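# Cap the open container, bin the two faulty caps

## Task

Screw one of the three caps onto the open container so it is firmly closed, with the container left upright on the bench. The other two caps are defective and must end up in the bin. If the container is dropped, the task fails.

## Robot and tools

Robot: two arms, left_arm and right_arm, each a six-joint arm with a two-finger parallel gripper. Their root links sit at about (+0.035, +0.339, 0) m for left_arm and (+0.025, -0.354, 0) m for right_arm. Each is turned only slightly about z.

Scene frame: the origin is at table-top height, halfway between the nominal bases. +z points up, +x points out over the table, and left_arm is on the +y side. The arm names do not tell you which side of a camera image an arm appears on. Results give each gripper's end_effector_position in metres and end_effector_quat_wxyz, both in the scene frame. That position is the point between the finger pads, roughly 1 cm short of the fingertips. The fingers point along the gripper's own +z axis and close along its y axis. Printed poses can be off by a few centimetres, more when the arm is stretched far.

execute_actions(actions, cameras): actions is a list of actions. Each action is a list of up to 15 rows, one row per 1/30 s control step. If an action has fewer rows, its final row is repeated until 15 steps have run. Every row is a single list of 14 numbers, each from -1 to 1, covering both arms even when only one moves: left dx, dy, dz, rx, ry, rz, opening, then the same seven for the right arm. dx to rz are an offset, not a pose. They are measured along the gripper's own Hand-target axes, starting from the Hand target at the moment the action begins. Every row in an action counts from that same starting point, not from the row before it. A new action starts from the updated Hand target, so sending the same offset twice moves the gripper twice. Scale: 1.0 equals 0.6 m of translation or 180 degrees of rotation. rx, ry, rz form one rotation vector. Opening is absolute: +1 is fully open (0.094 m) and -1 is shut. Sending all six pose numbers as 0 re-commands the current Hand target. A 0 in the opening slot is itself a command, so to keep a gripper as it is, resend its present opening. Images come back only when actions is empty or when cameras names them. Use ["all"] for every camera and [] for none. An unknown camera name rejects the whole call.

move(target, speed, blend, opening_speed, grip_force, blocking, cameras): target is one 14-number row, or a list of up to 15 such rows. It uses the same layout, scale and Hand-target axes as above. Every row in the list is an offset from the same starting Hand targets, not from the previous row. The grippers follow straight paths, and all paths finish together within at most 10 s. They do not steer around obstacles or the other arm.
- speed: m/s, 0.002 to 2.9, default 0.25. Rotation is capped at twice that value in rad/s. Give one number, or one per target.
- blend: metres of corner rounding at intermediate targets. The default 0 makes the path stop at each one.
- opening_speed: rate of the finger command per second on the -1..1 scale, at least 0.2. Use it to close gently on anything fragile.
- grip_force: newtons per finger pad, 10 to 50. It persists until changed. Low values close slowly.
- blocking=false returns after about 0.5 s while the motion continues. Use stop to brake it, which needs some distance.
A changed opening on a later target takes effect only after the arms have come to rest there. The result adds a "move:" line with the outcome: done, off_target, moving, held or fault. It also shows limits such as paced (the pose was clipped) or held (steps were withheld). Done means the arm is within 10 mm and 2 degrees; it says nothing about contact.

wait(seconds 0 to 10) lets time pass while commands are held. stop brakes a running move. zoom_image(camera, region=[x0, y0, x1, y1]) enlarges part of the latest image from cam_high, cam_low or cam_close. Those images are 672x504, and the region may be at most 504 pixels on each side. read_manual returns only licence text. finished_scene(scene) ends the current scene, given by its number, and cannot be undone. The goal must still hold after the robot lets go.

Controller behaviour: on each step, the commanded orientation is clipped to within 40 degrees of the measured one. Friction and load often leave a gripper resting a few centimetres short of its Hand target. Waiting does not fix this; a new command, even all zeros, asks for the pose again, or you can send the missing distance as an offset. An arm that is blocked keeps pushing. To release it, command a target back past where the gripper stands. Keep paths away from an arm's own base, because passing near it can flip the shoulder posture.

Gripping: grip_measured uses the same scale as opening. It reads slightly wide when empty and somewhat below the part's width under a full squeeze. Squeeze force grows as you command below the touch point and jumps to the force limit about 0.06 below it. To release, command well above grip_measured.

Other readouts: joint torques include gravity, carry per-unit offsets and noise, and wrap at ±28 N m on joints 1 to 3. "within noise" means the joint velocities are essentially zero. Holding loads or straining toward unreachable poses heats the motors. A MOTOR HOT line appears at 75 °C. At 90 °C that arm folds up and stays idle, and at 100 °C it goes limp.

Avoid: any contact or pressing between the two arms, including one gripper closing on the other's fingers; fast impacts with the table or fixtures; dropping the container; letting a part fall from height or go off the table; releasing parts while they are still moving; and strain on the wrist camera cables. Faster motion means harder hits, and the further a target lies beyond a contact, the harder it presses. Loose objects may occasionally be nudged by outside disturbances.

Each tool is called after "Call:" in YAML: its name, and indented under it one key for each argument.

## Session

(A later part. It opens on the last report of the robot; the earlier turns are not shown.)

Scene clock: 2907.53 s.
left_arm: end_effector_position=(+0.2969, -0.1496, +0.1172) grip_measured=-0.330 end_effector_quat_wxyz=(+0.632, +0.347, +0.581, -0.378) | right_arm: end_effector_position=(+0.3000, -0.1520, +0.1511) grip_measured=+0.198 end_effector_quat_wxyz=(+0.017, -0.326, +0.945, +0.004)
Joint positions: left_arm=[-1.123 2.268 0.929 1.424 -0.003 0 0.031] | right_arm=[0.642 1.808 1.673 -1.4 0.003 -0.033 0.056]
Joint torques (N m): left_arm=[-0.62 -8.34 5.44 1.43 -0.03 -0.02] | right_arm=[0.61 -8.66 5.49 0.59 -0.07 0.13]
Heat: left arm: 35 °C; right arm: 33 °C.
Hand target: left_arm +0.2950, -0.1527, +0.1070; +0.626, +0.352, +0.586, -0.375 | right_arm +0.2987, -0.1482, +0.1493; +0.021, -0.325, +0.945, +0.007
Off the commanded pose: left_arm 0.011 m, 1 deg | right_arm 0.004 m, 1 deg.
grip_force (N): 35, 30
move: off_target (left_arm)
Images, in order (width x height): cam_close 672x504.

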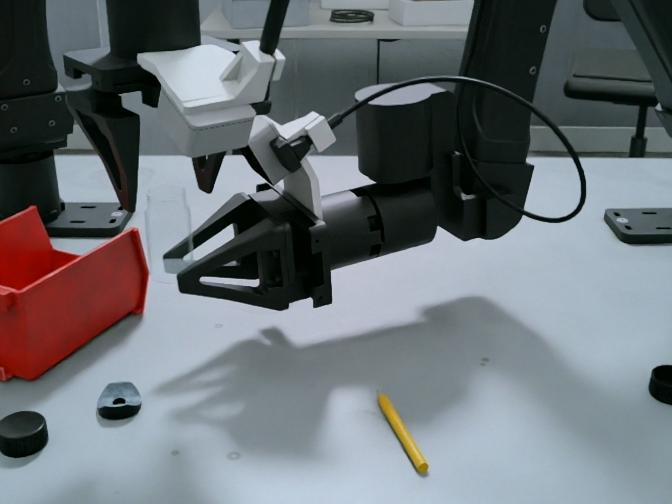

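Call:
move:
  target: [0,0,0,0,0,0,-0.45,0,0,0.045,0,0,0,0.2]
  speed: 0.1
  cameras: ["cam_close"]

Call:
zoom_image:
  camera: "cam_close"
  region: [100, 160, 240, 300]

Scene clock: 2914.60 s.
left_arm: end_effector_position=(+0.2969, -0.1496, +0.1172) grip_measured=-0.330 end_effector_quat_wxyz=(+0.632, +0.347, +0.581, -0.378) | right_arm: end_effector_position=(+0.3010, -0.1512, +0.1242) grip_measured=+0.198 end_effector_quat_wxyz=(+0.017, -0.326, +0.945, +0.004)
Joint positions: left_arm=[-1.123 2.268 0.929 1.424 -0.003 0 0.031] | right_arm=[0.642 1.808 1.566 -1.294 0.003 -0.033 0.056]
Joint torques (N m): left_arm=[-0.68 -8.32 5.71 1.42 -0.03 0] | right_arm=[0.61 -8.62 5.49 0.62 -0.06 0.14]
Heat: left arm: 35 °C; right arm: 33 °C.
Hand target: left_arm +0.2950, -0.1527, +0.1070; +0.626, +0.352, +0.586, -0.375 | right_arm +0.2996, -0.1474, +0.1223; +0.021, -0.326, +0.945, +0.007
Off the commanded pose: left_arm 0.011 m, 1 deg | right_arm 0.004 m, 1 deg.
grip_force (N): 35, 30
move: off_target (left_arm)
Images, in order (width x height): cam_close 672x504.

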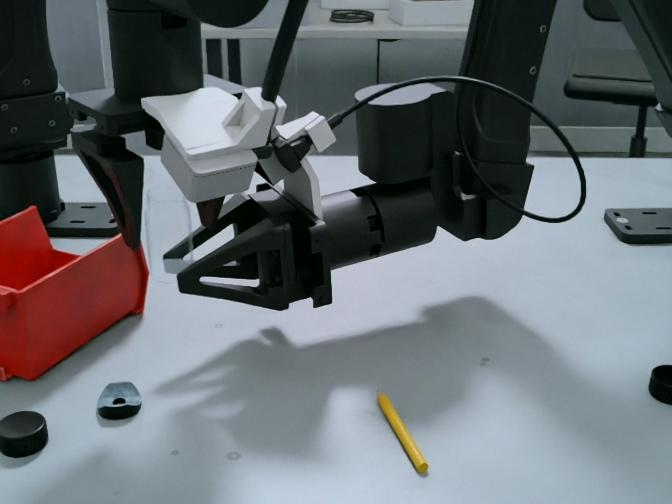

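Scaled by 3.600 from the camera's 672x504 image, which has a finer 960x720 frame.

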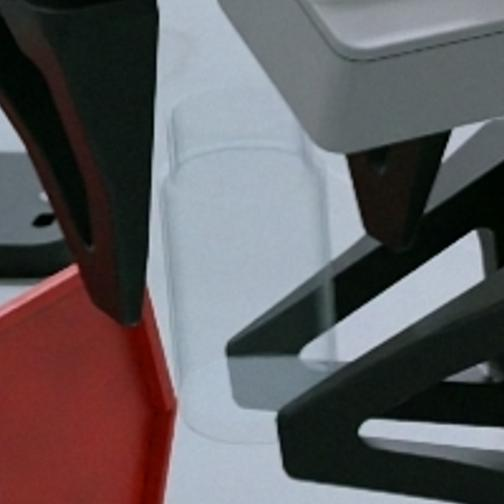

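Call:
move:
  target: [0,0,0,0,0,0,-0.45,0,0,0,0,0,0,-0.42]
  speed: 0.05
  opening_speed: 0.6
  cameras: ["cam_close"]

Call:
zoom_image:
  camera: "cam_close"
  region: [100, 160, 240, 300]

Scene clock: 2925.03 s.
left_arm: end_effector_position=(+0.2969, -0.1496, +0.1172) grip_measured=-0.330 end_effector_quat_wxyz=(+0.632, +0.347, +0.581, -0.378) | right_arm: end_effector_position=(+0.3011, -0.1511, +0.1242) grip_measured=-0.322 end_effector_quat_wxyz=(+0.017, -0.326, +0.945, +0.004)
Joint positions: left_arm=[-1.123 2.268 0.929 1.424 -0.003 0 0.031] | right_arm=[0.642 1.808 1.566 -1.293 0.003 -0.032 0.032]
Joint torques (N m): left_arm=[-0.4 -8.38 5.59 1.41 -0.01 -0.02] | right_arm=[0.61 -8.62 5.52 0.61 -0.06 0.13]
Heat: left arm: 35 °C; right arm: 32 °C.
Hand target: left_arm +0.2950, -0.1527, +0.1070; +0.626, +0.352, +0.586, -0.375 | right_arm +0.2996, -0.1474, +0.1223; +0.021, -0.325, +0.945, +0.007
Off the commanded pose: left_arm 0.011 m, 1 deg | right_arm 0.004 m, 1 deg.
grip_force (N): 35, 30
move: off_target (left_arm)
Images, in order (width x height): cam_close 672x504.

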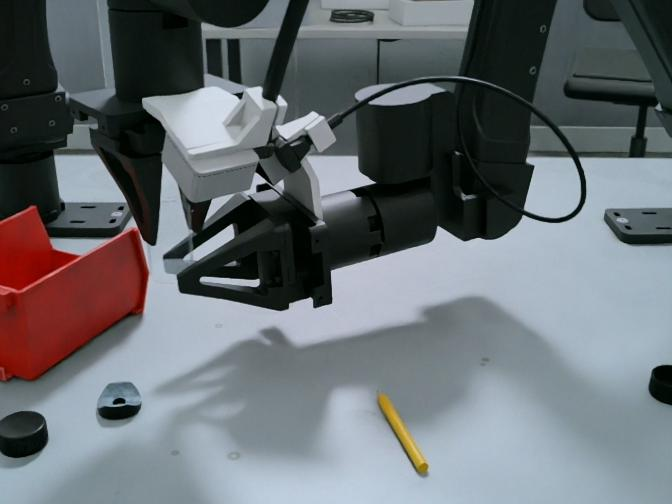

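Scaled by 3.600 from the camera's 672x504 image, which has a finer 960x720 frame.

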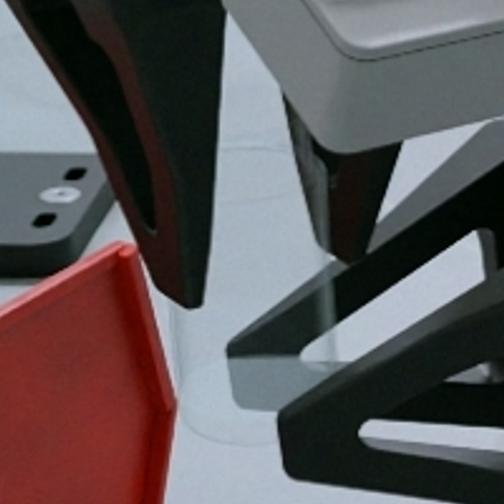

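Call:
move:
  target: [0,0,0,0,0,0,0.1,0,0,0,0,0,0,-0.45]
  speed: 0.05
  opening_speed: 0.6
  cameras: ["cam_close"]

Call:
zoom_image:
  camera: "cam_close"
  region: [100, 160, 240, 300]

Scene clock: 2934.13 s.
left_arm: end_effector_position=(+0.2969, -0.1496, +0.1172) grip_measured=+0.098 end_effector_quat_wxyz=(+0.632, +0.347, +0.581, -0.378) | right_arm: end_effector_position=(+0.3011, -0.1511, +0.1242) grip_measured=-0.323 end_effector_quat_wxyz=(+0.017, -0.326, +0.945, +0.004)
Joint positions: left_arm=[-1.123 2.268 0.929 1.424 -0.003 0 0.052] | right_arm=[0.642 1.808 1.566 -1.293 0.003 -0.032 0.032]
Joint torques (N m): left_arm=[-0.58 -8.21 5.64 1.41 -0.03 -0.02] | right_arm=[0.64 -8.66 5.52 0.59 -0.05 0.12]
Heat: left arm: 35 °C; right arm: 32 °C.
Hand target: left_arm +0.2950, -0.1527, +0.1070; +0.626, +0.352, +0.586, -0.375 | right_arm +0.2996, -0.1474, +0.1223; +0.021, -0.325, +0.945, +0.007
Off the commanded pose: left_arm 0.011 m, 1 deg | right_arm 0.004 m, 1 deg.
grip_force (N): 35, 30
move: off_target (left_arm)
Images, in order (width x height): cam_close 672x504.

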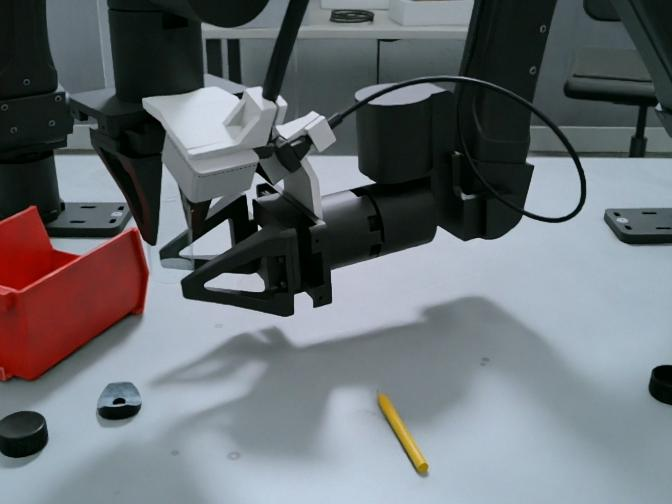

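Scaled by 3.600 from the camera's 672x504 image, which has a finer 960x720 frame.

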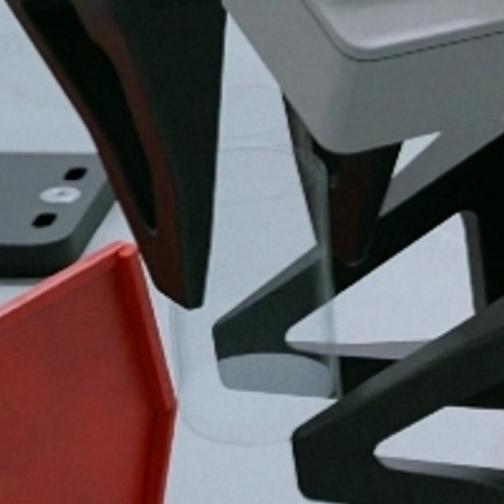

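Call:
move:
  target: [0,0,-0.25,0,0,0,0.1,0,0,0,0,0,0,-0.45]
  speed: 0.15
  cameras: ["cam_close","cam_high"]

Scene clock: 2937.10 s.
left_arm: end_effector_position=(+0.2266, -0.0215, +0.0887) grip_measured=+0.098 end_effector_quat_wxyz=(+0.577, +0.381, +0.633, -0.347) | right_arm: end_effector_position=(+0.3011, -0.1511, +0.1242) grip_measured=-0.323 end_effector_quat_wxyz=(+0.017, -0.326, +0.945, +0.004)
Joint positions: left_arm=[-1.128 1.971 0.301 1.577 -0.003 0 0.052] | right_arm=[0.642 1.808 1.566 -1.293 0.003 -0.032 0.032]
Joint torques (N m): left_arm=[-0.69 -8.05 2.29 1.54 -0.11 -0.05] | right_arm=[0.62 -8.62 5.53 0.6 -0.06 0.13]
Heat: left arm: 35 °C; right arm: 32 °C.
Hand target: left_arm +0.2246, -0.0208, +0.0972; +0.626, +0.352, +0.586, -0.376 | right_arm +0.2996, -0.1474, +0.1223; +0.021, -0.325, +0.945, +0.007
Off the commanded pose: left_arm 0.009 m, 9 deg | right_arm 0.004 m, 1 deg.
joint sent to its limit (left arm) — joint 4 (wrist pitch), upper limit. The joint targets are off in orientation, not in position.
grip_force (N): 35, 30
move: off_target (left_arm)
Images, in order (width x height): cam_high 672x504, cam_close 672x504.

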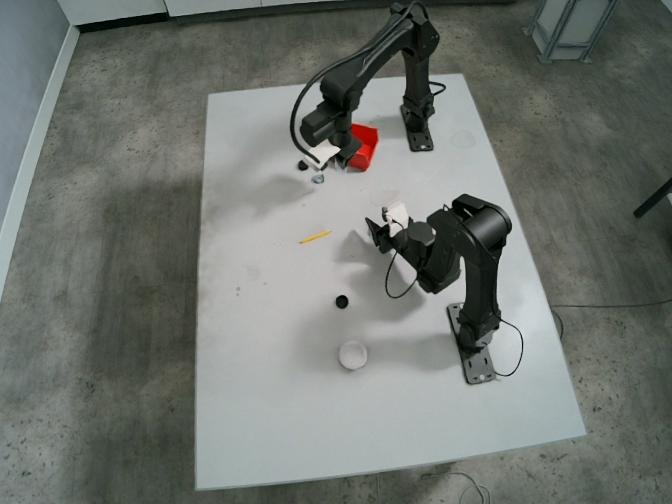

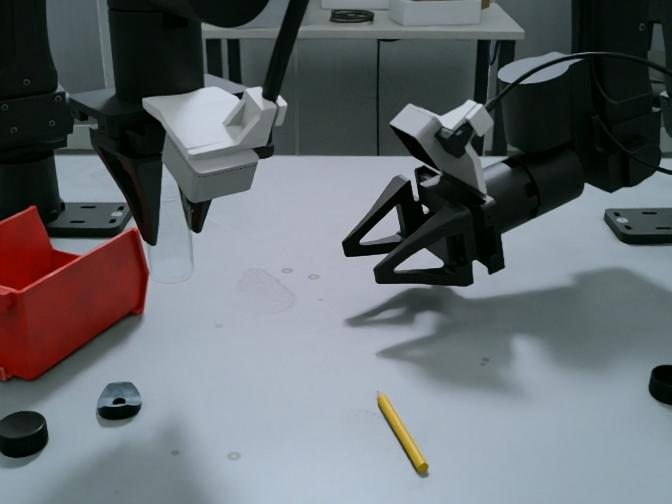

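Call:
move:
  target:
    - [-0.1664,0,0.0109,0,0,0,0.1,0,0,0,0,0,0,-0.45]
    - [-0.2192,0.3297,-0.2108,-0.1629,0.5019,-0.1525,0.1,-0.0463,0.0267,0.0836,0,0,0,-0.45]
  speed: [0.2,0.3]
  blend: [0.02,0]
  cameras: ["cam_close","cam_high"]

Scene clock: 2958.70 s.
left_arm: end_effector_position=(+0.3421, +0.1848, +0.2226) grip_measured=+0.098 end_effector_quat_wxyz=(+0.091, +0.222, +0.970, -0.028) | right_arm: end_effector_position=(+0.3157, -0.1194, +0.0832) grip_measured=-0.323 end_effector_quat_wxyz=(+0.027, -0.326, +0.945, +0.008)
Joint positions: left_arm=[-0.503 1.724 1.845 -1.502 0.012 -0.013 0.052] | right_arm=[0.687 1.918 1.544 -1.14 0.003 0.013 0.032]
Joint torques (N m): left_arm=[0.23 -5.7 8.46 -0.15 -0.12 0.01] | right_arm=[0.64 -8.1 5.45 0.64 -0.02 0.14]
Heat: left arm: 34 °C; right arm: 32 °C.
Hand target: left_arm +0.3357, +0.1912, +0.2203; +0.001, +0.225, +0.974, +0.000 | right_arm +0.3133, -0.1163, +0.0735; +0.021, -0.325, +0.945, +0.008
Off the commanded pose: left_arm 0.009 m, 11 deg | right_arm 0.010 m, 1 deg.
joint sent to its limit (left arm) — joint 4 (wrist pitch), lower limit. The joint targets are off in orientation, not in position.
grip_force (N): 35, 30
move: off_target (left_arm)
Images, in order (width x height): cam_high 672x504, cam_close 672x504.

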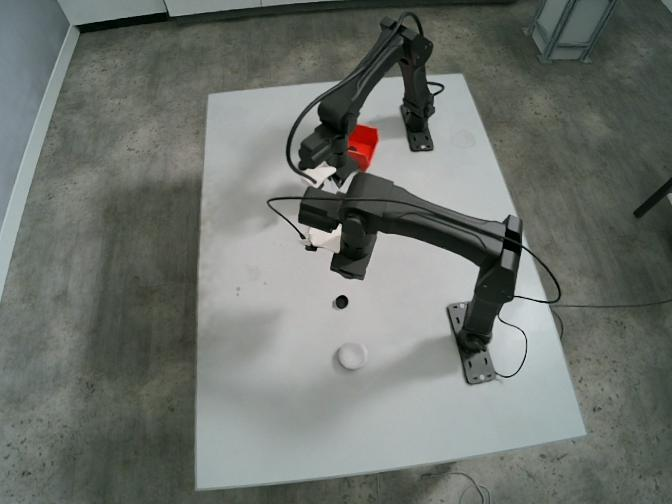

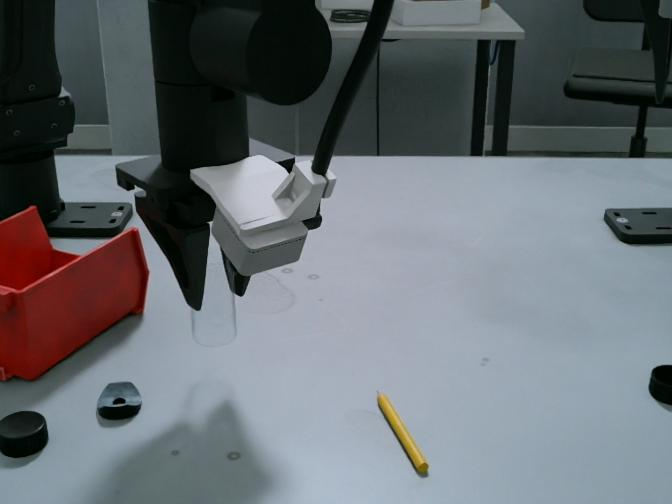

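Call:
move:
  target: [0,0,0.15,0,0,0,0.1,0,0,0.04,0,0,0,-0.45]
  speed: [0.15]
  cameras: ["cam_close","cam_high","cam_low"]

Call:
zoom_image:
  camera: "cam_high"
  region: [300, 260, 400, 340]

Call:
zoom_image:
  camera: "cam_low"
  region: [310, 180, 440, 320]

Scene clock: 2964.50 s.
left_arm: end_effector_position=(+0.3369, +0.1878, +0.1381) grip_measured=+0.098 end_effector_quat_wxyz=(+0.013, +0.223, +0.975, -0.008) | right_arm: end_effector_position=(+0.3167, -0.1185, +0.0586) grip_measured=-0.323 end_effector_quat_wxyz=(+0.026, -0.326, +0.945, +0.008)
Joint positions: left_arm=[-0.503 1.793 1.602 -1.351 0.01 -0.012 0.052] | right_arm=[0.687 1.942 1.478 -1.052 0.003 0.013 0.032]
Joint torques (N m): left_arm=[0.05 -6.54 5.59 0.04 -0.09 0.01] | right_arm=[0.66 -8.24 5.44 0.64 -0.03 0.14]
Heat: left arm: 33 °C; right arm: 32 °C.
Hand target: left_arm +0.3358, +0.1913, +0.1303; +0.001, +0.225, +0.974, +0.000 | right_arm +0.3142, -0.1156, +0.0495; +0.021, -0.326, +0.945, +0.008
Off the commanded pose: left_arm 0.009 m, 2 deg | right_arm 0.010 m, 1 deg.
grip_force (N): 35, 30
move: done

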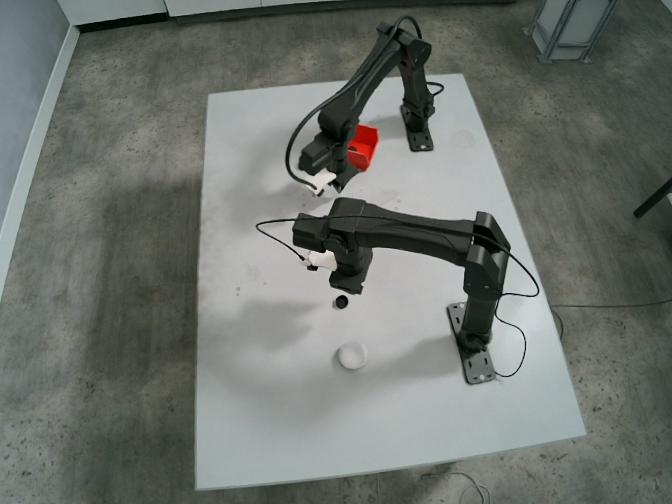

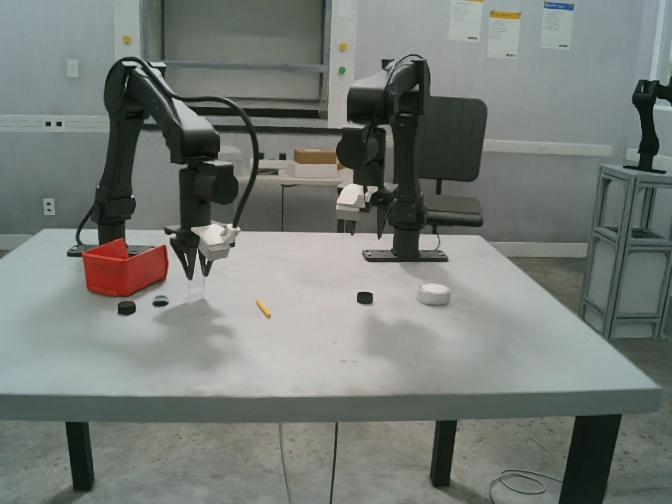

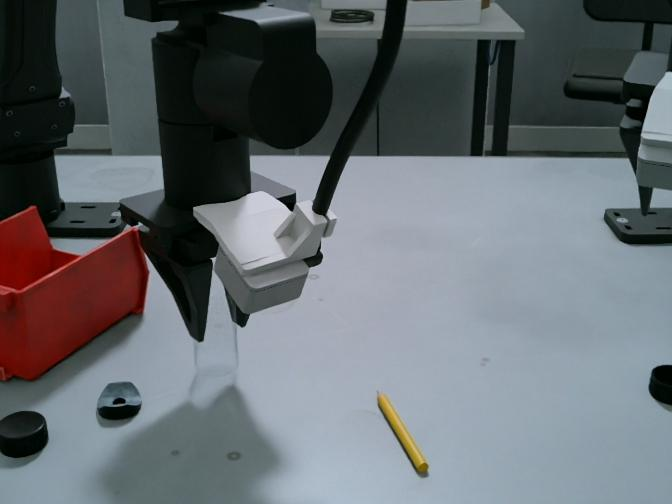

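Scaled by 5.040 from the camera's 672x504 image, which has a finer 960x720 frame.

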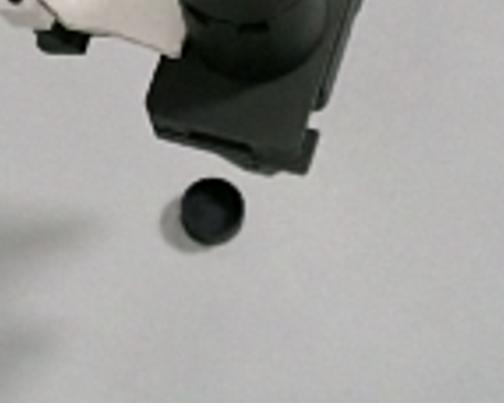

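Scaled by 3.600 from the camera's 672x504 image, which has a finer 960x720 frame.

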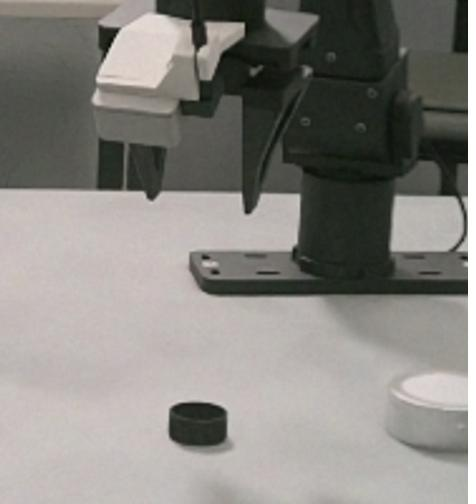

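Call:
move:
  target: [0,0,0.1,0,-0.012,0,0.1,0,0,0.008,0,0,0,-0.45]
  speed: [0.12]
  cameras: ["cam_close","cam_high","cam_low"]

Call:
zoom_image:
  camera: "cam_high"
  region: [300, 240, 400, 320]

Call:
zoom_image:
  camera: "cam_low"
  region: [320, 230, 420, 310]

Scene clock: 2985.30 s.
left_arm: end_effector_position=(+0.3388, +0.1870, +0.0750) grip_measured=+0.098 end_effector_quat_wxyz=(+0.027, +0.223, +0.974, -0.011) | right_arm: end_effector_position=(+0.3174, -0.1180, +0.0559) grip_measured=-0.323 end_effector_quat_wxyz=(+0.029, -0.326, +0.945, +0.009)
Joint positions: left_arm=[-0.503 1.793 1.349 -1.07 0.009 -0.012 0.052] | right_arm=[0.687 1.942 1.467 -1.035 0.003 0.013 0.032]
Joint torques (N m): left_arm=[0.27 -7.32 5.27 0.07 -0.09 0.06] | right_arm=[0.64 -7.91 5.31 0.66 -0.02 0.14]
Heat: left arm: 30 °C; right arm: 33 °C.
Hand target: left_arm +0.3359, +0.1913, +0.0703; +0.019, +0.225, +0.974, -0.004 | right_arm +0.3142, -0.1156, +0.0447; +0.020, -0.326, +0.945, +0.007
Off the commanded pose: left_arm 0.007 m, 1 deg | right_arm 0.012 m, 1 deg.
grip_force (N): 35, 30
move: off_target (right_arm)

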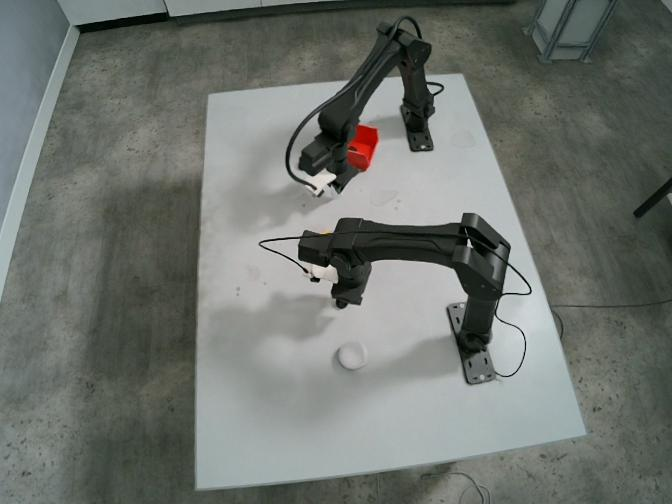

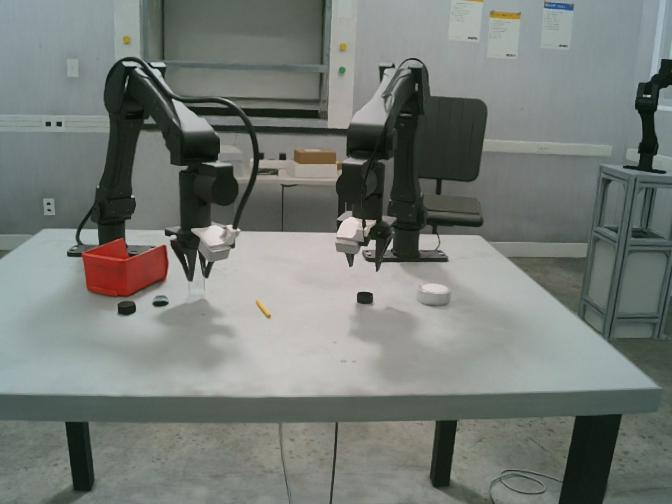

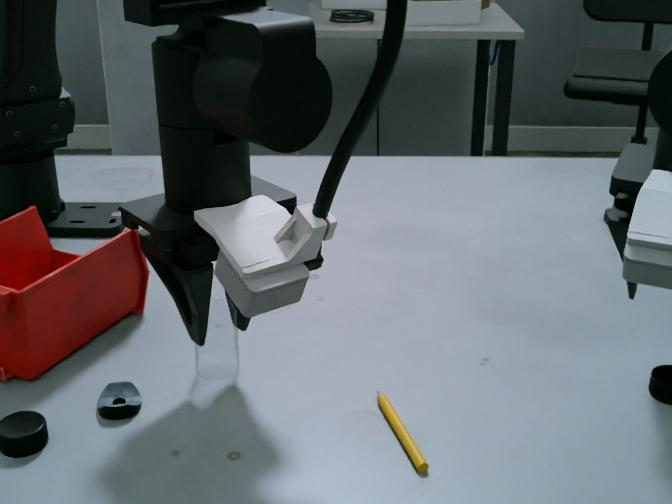

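Scaled by 5.040 from the camera's 672x504 image, which has a finer 960x720 frame.

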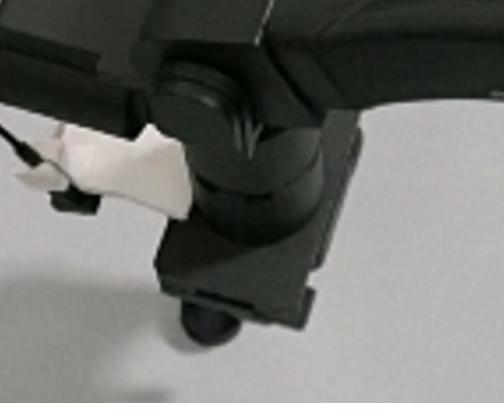

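Scaled by 5.040 from the camera's 672x504 image, which has a finer 960x720 frame.

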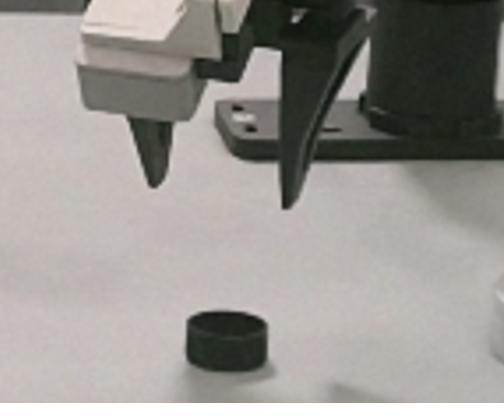

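Call:
move:
  target: [0,0,0.062,0,0,0,0.1,0,0,0.004,0,0,0,-0.45]
  speed: [0.1]
  cameras: ["cam_close","cam_high","cam_low"]

Call:
zoom_image:
  camera: "cam_high"
  region: [310, 260, 390, 324]

Call:
zoom_image:
  camera: "cam_low"
  region: [320, 250, 410, 316]

Call:
zoom_image:
  camera: "cam_close"
  region: [150, 270, 270, 400]

Scene clock: 2993.73 s.
left_arm: end_effector_position=(+0.3411, +0.1858, +0.0429) grip_measured=+0.098 end_effector_quat_wxyz=(+0.034, +0.223, +0.974, -0.013) | right_arm: end_effector_position=(+0.3181, -0.1174, +0.0539) grip_measured=-0.323 end_effector_quat_wxyz=(+0.030, -0.326, +0.945, +0.009)
Joint positions: left_arm=[-0.503 1.821 1.251 -0.929 0.009 -0.012 0.052] | right_arm=[0.687 1.946 1.464 -1.027 0.003 0.013 0.032]
Joint torques (N m): left_arm=[0.13 -6.22 5.26 0.11 -0.13 0.02] | right_arm=[0.65 -8.02 5.11 0.66 -0.03 0.13]
Heat: left arm: 29 °C; right arm: 32 °C.
Hand target: left_arm +0.3371, +0.1907, +0.0331; +0.019, +0.225, +0.974, -0.004 | right_arm +0.3144, -0.1154, +0.0424; +0.021, -0.326, +0.945, +0.008
Off the commanded pose: left_arm 0.012 m, 2 deg | right_arm 0.012 m, 1 deg.
grip_force (N): 35, 30
move: off_target (left_arm, right_arm)

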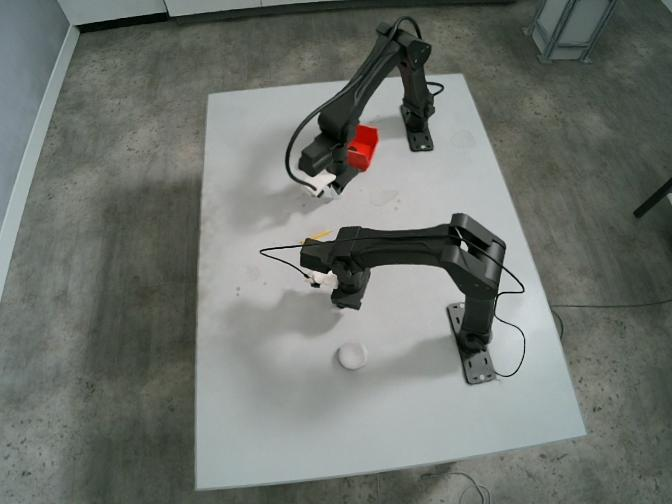

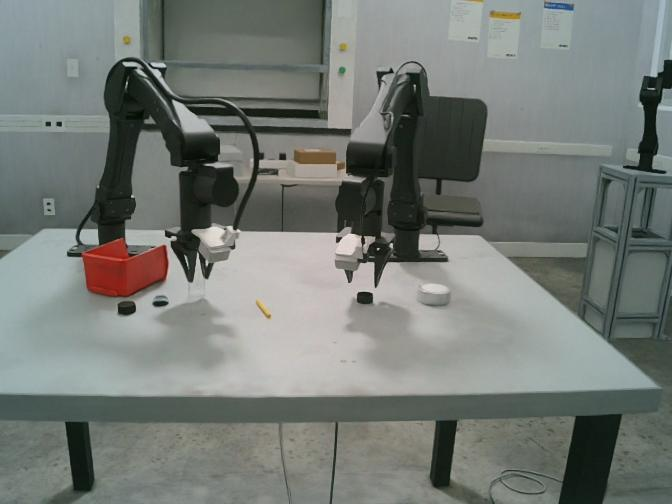

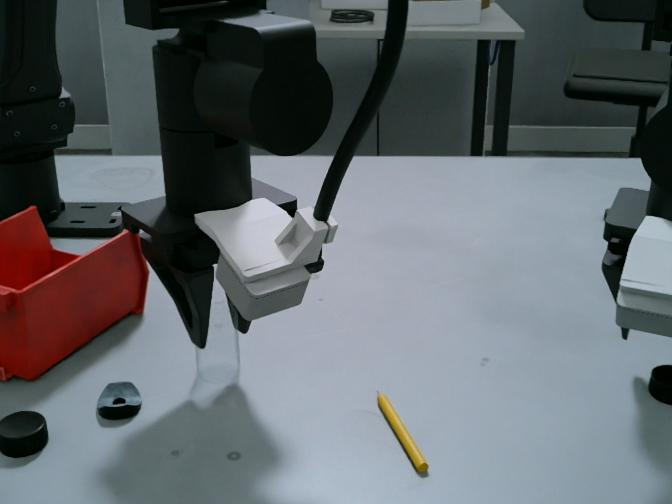

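Scaled by 6.300 from the camera's 672x504 image, which has a finer 960x720 frame.

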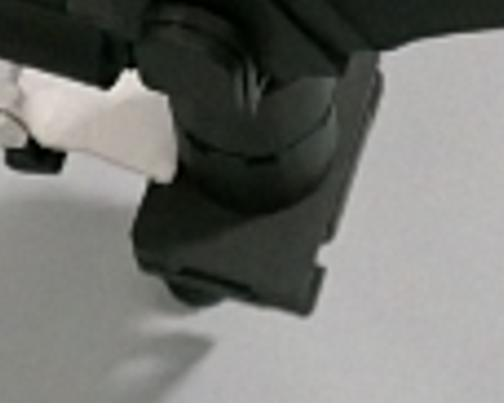

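Scaled by 5.600 from the camera's 672x504 image, which has a finer 960x720 frame.

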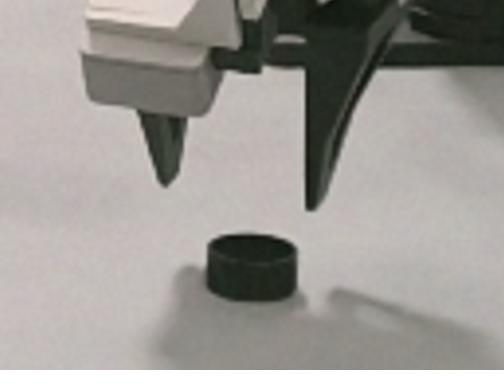

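Scaled by 3.877 from the camera's 672x504 image, which has a finer 960x720 frame.

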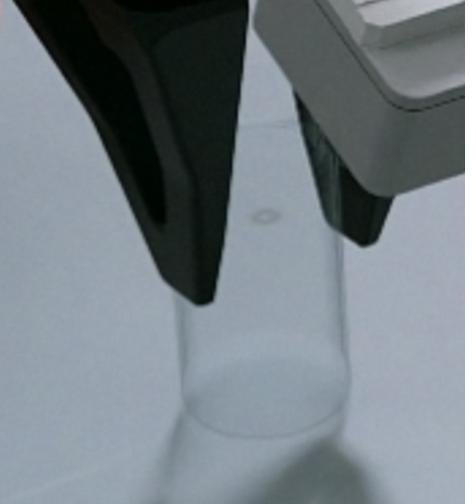

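Call:
move:
  target: [0,0,0.03,0,0,0,0.1,0,0,0.003,0,0,0,-0.45]
  speed: [0.06]
  cameras: ["cam_close","cam_high","cam_low"]

Call:
zoom_image:
  camera: "cam_high"
  region: [310, 260, 390, 324]

Call:
zoom_image:
  camera: "cam_low"
  region: [320, 250, 410, 316]

Call:
zoom_image:
  camera: "cam_close"
  region: [572, 290, 672, 420]

Scene clock: 3013.17 s.
left_arm: end_effector_position=(+0.3429, +0.1849, +0.0262) grip_measured=+0.098 end_effector_quat_wxyz=(+0.036, +0.223, +0.974, -0.013) | right_arm: end_effector_position=(+0.3182, -0.1173, +0.0539) grip_measured=-0.323 end_effector_quat_wxyz=(+0.030, -0.326, +0.945, +0.009)
Joint positions: left_arm=[-0.503 1.847 1.213 -0.861 0.009 -0.012 0.052] | right_arm=[0.687 1.946 1.464 -1.026 0.003 0.013 0.032]
Joint torques (N m): left_arm=[0.32 -6.13 5.04 0.06 -0.11 0.03] | right_arm=[0.65 -7.88 4.79 0.74 -0.02 0.14]
Heat: left arm: 29 °C; right arm: 31 °C.
Hand target: left_arm +0.3379, +0.1904, +0.0152; +0.019, +0.225, +0.974, -0.004 | right_arm +0.3145, -0.1154, +0.0406; +0.021, -0.326, +0.945, +0.008
Off the commanded pose: left_arm 0.013 m, 2 deg | right_arm 0.014 m, 1 deg.
grip_force (N): 35, 30
move: off_target (left_arm, right_arm)

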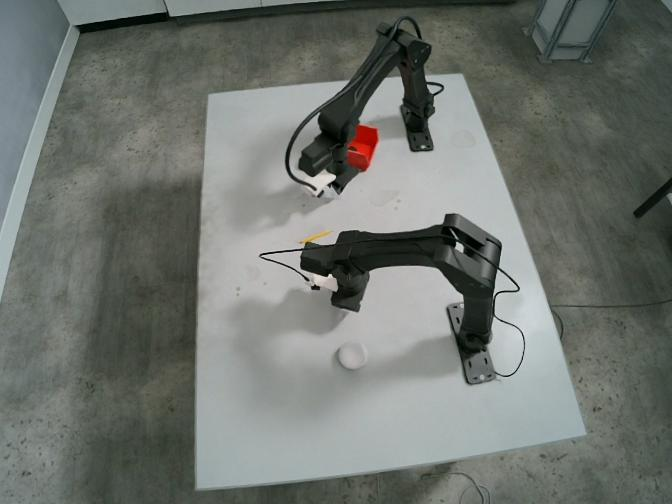

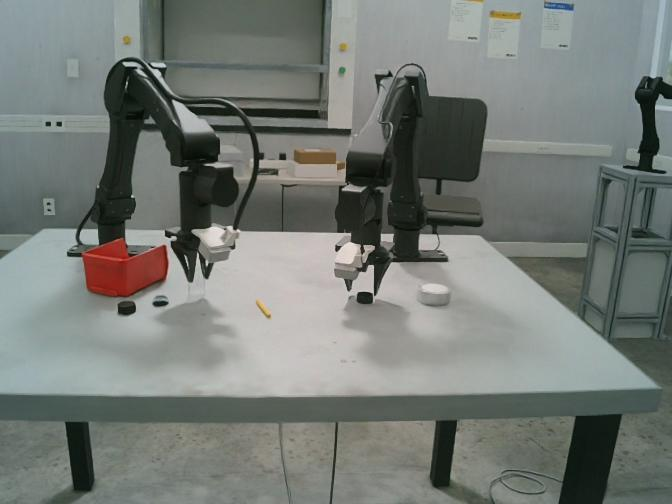

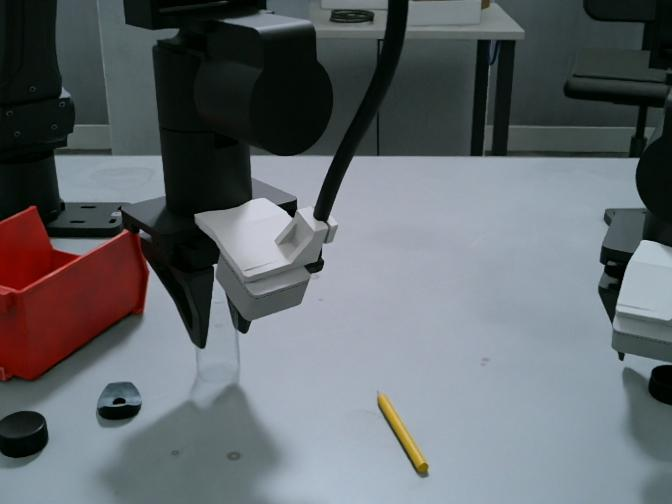

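Scaled by 6.300 from the camera's 672x504 image, which has a finer 960x720 frame.

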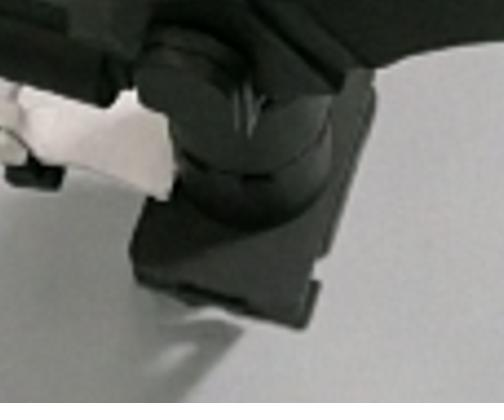

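Scaled by 5.600 from the camera's 672x504 image, which has a finer 960x720 frame.

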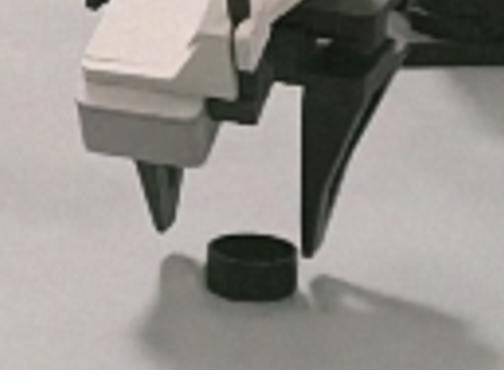

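Scaled by 3.877 from the camera's 672x504 image, which has a finer 960x720 frame.

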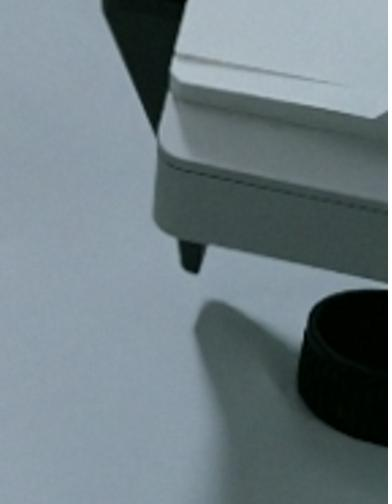

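Call:
move:
  target: [-0.0229,0.0229,0,0,-0.0191,0,0.6,0,0,0,0,0,0,-0.45]
  speed: [0.05]
  cameras: ["cam_close","cam_high","cam_low"]

Call:
zoom_image:
  camera: "cam_low"
  region: [320, 250, 410, 316]

Call:
zoom_image:
  camera: "cam_close"
  region: [572, 290, 672, 420]

Call:
zoom_image:
  camera: "cam_high"
  region: [310, 260, 390, 324]

Scene clock: 3027.40 s.
left_arm: end_effector_position=(+0.3627, +0.1902, +0.0279) grip_measured=+0.598 end_effector_quat_wxyz=(+0.067, +0.224, +0.972, -0.018) | right_arm: end_effector_position=(+0.3182, -0.1173, +0.0539) grip_measured=-0.323 end_effector_quat_wxyz=(+0.030, -0.326, +0.945, +0.009)
Joint positions: left_arm=[-0.465 1.847 1.213 -0.798 0.009 0.029 0.075] | right_arm=[0.687 1.946 1.464 -1.026 0.003 0.013 0.032]
Joint torques (N m): left_arm=[0.46 -6.54 4.62 0.19 -0.06 0.04] | right_arm=[0.64 -7.88 4.77 0.73 -0.04 0.13]
Heat: left arm: 28 °C; right arm: 31 °C.
Hand target: left_arm +0.3562, +0.1967, +0.0157; +0.048, +0.225, +0.973, -0.011 | right_arm +0.3145, -0.1154, +0.0406; +0.021, -0.326, +0.945, +0.008
Off the commanded pose: left_arm 0.015 m, 2 deg | right_arm 0.014 m, 1 deg.
grip_force (N): 35, 30
move: off_target (left_arm, right_arm)

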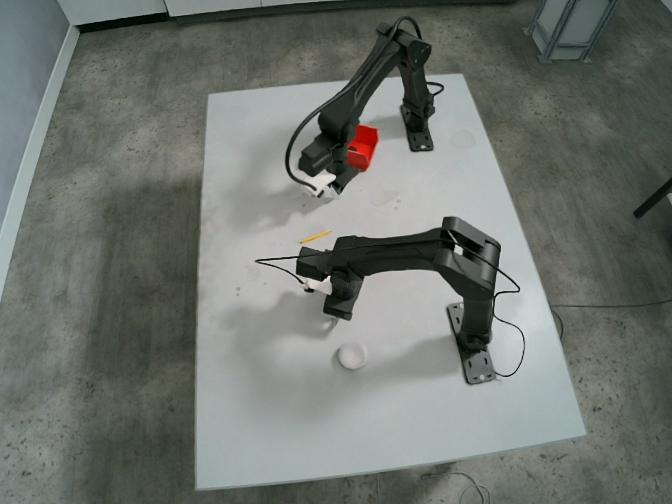

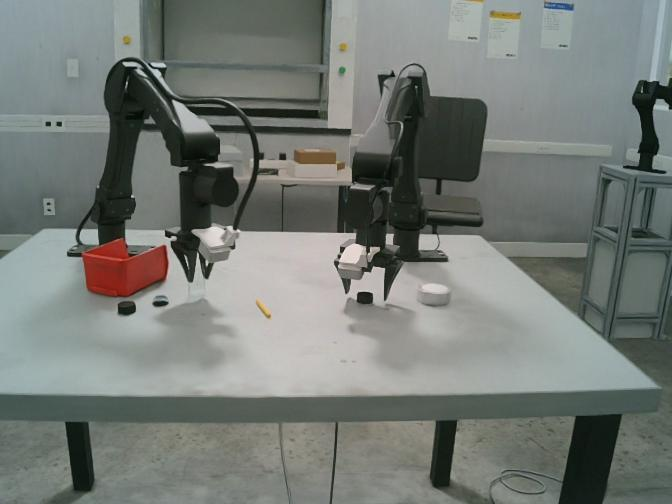

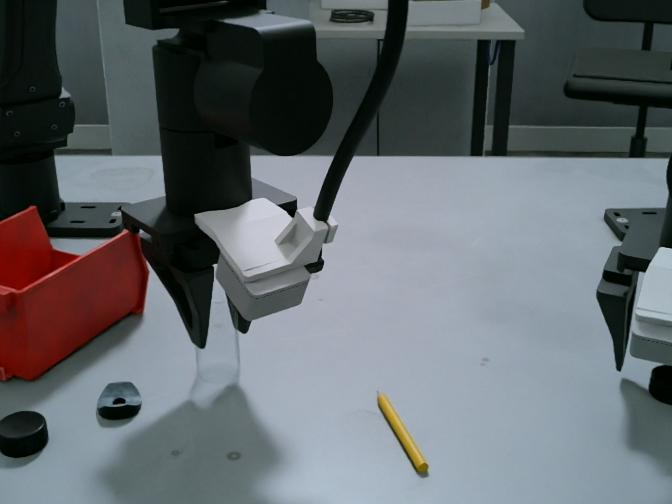

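Scaled by 5.600 from the camera's 672x504 image, which has a finer 960x720 frame.

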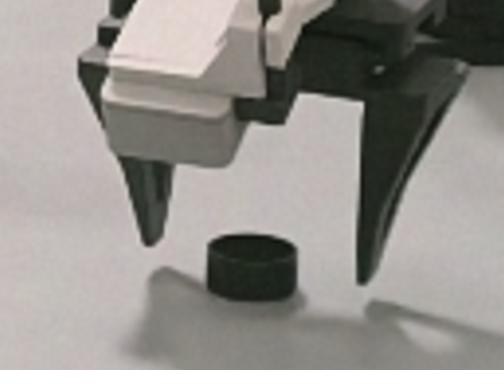

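Scaled by 3.877 from the camera's 672x504 image, which has a finer 960x720 frame.

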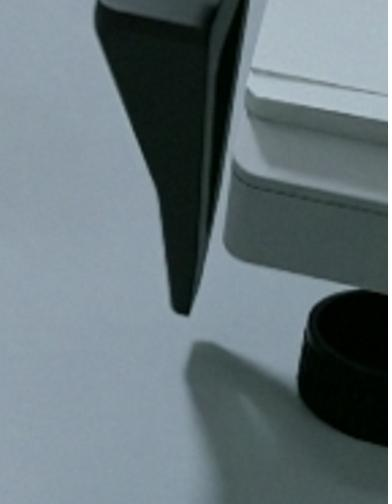

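Scaled by 6.300 from the camera's 672x504 image, which has a finer 960x720 frame.

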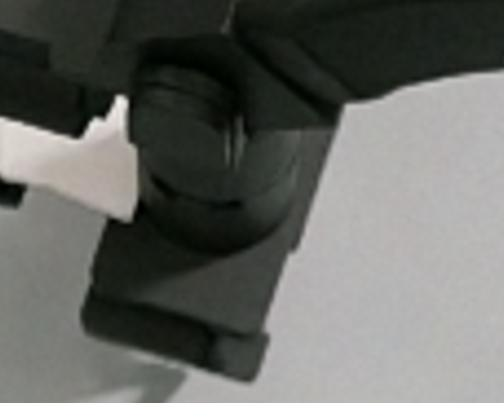

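Call:
move:
  target: [0,0,0.011,0,0,0,0.6,0,0,0,0,0,0,-0.45]
  speed: [0.04]
  cameras: ["cam_close","cam_low"]

Call:
zoom_image:
  camera: "cam_low"
  region: [320, 250, 410, 316]

Call:
zoom_image:
  camera: "cam_close"
  region: [572, 290, 672, 420]

Scene clock: 3035.57 s.
left_arm: end_effector_position=(+0.3623, +0.1904, +0.0214) grip_measured=+0.598 end_effector_quat_wxyz=(+0.067, +0.225, +0.972, -0.018) | right_arm: end_effector_position=(+0.3182, -0.1173, +0.0539) grip_measured=-0.323 end_effector_quat_wxyz=(+0.030, -0.326, +0.945, +0.009)
Joint positions: left_arm=[-0.465 1.855 1.197 -0.774 0.009 0.029 0.075] | right_arm=[0.687 1.946 1.464 -1.026 0.003 0.013 0.032]
Joint torques (N m): left_arm=[0.38 -6.26 5.14 0.23 -0.07 0] | right_arm=[0.64 -7.87 4.79 0.73 -0.03 0.13]
Heat: left arm: 28 °C; right arm: 31 °C.
Hand target: left_arm +0.3567, +0.1965, +0.0091; +0.048, +0.225, +0.973, -0.011 | right_arm +0.3145, -0.1154, +0.0406; +0.021, -0.326, +0.945, +0.008
Off the commanded pose: left_arm 0.015 m, 2 deg | right_arm 0.014 m, 1 deg.
grip_force (N): 35, 30
move: off_target (left_arm, right_arm)
Images, in order (width x height): cam_low 672x504, cam_close 672x504.

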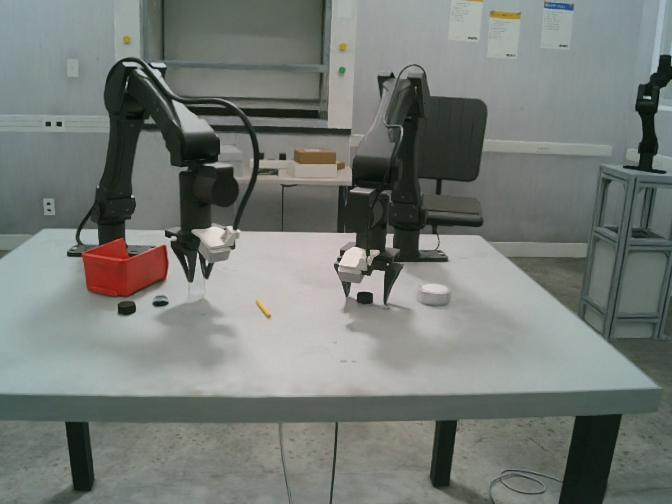

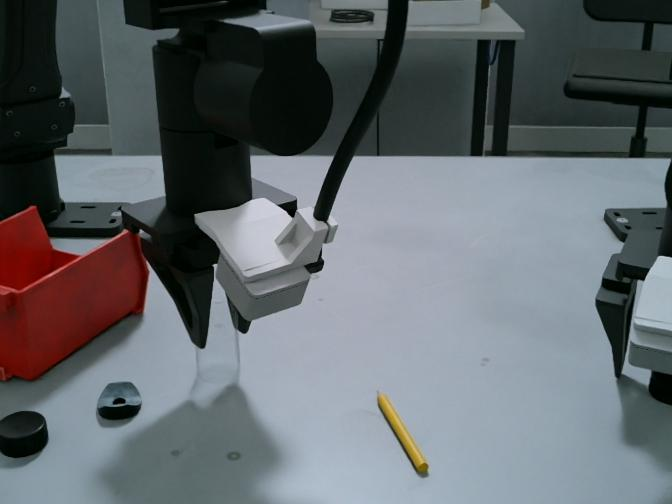

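Scaled by 5.600 from the camera's 672x504 image, which has a finer 960x720 frame.

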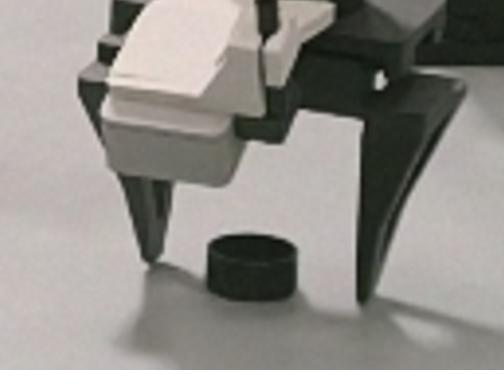

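Scaled by 3.877 from the camera's 672x504 image, which has a finer 960x720 frame.

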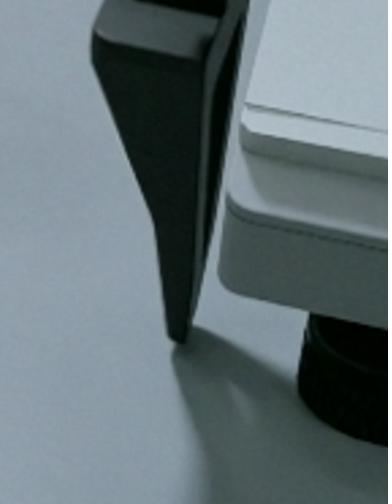

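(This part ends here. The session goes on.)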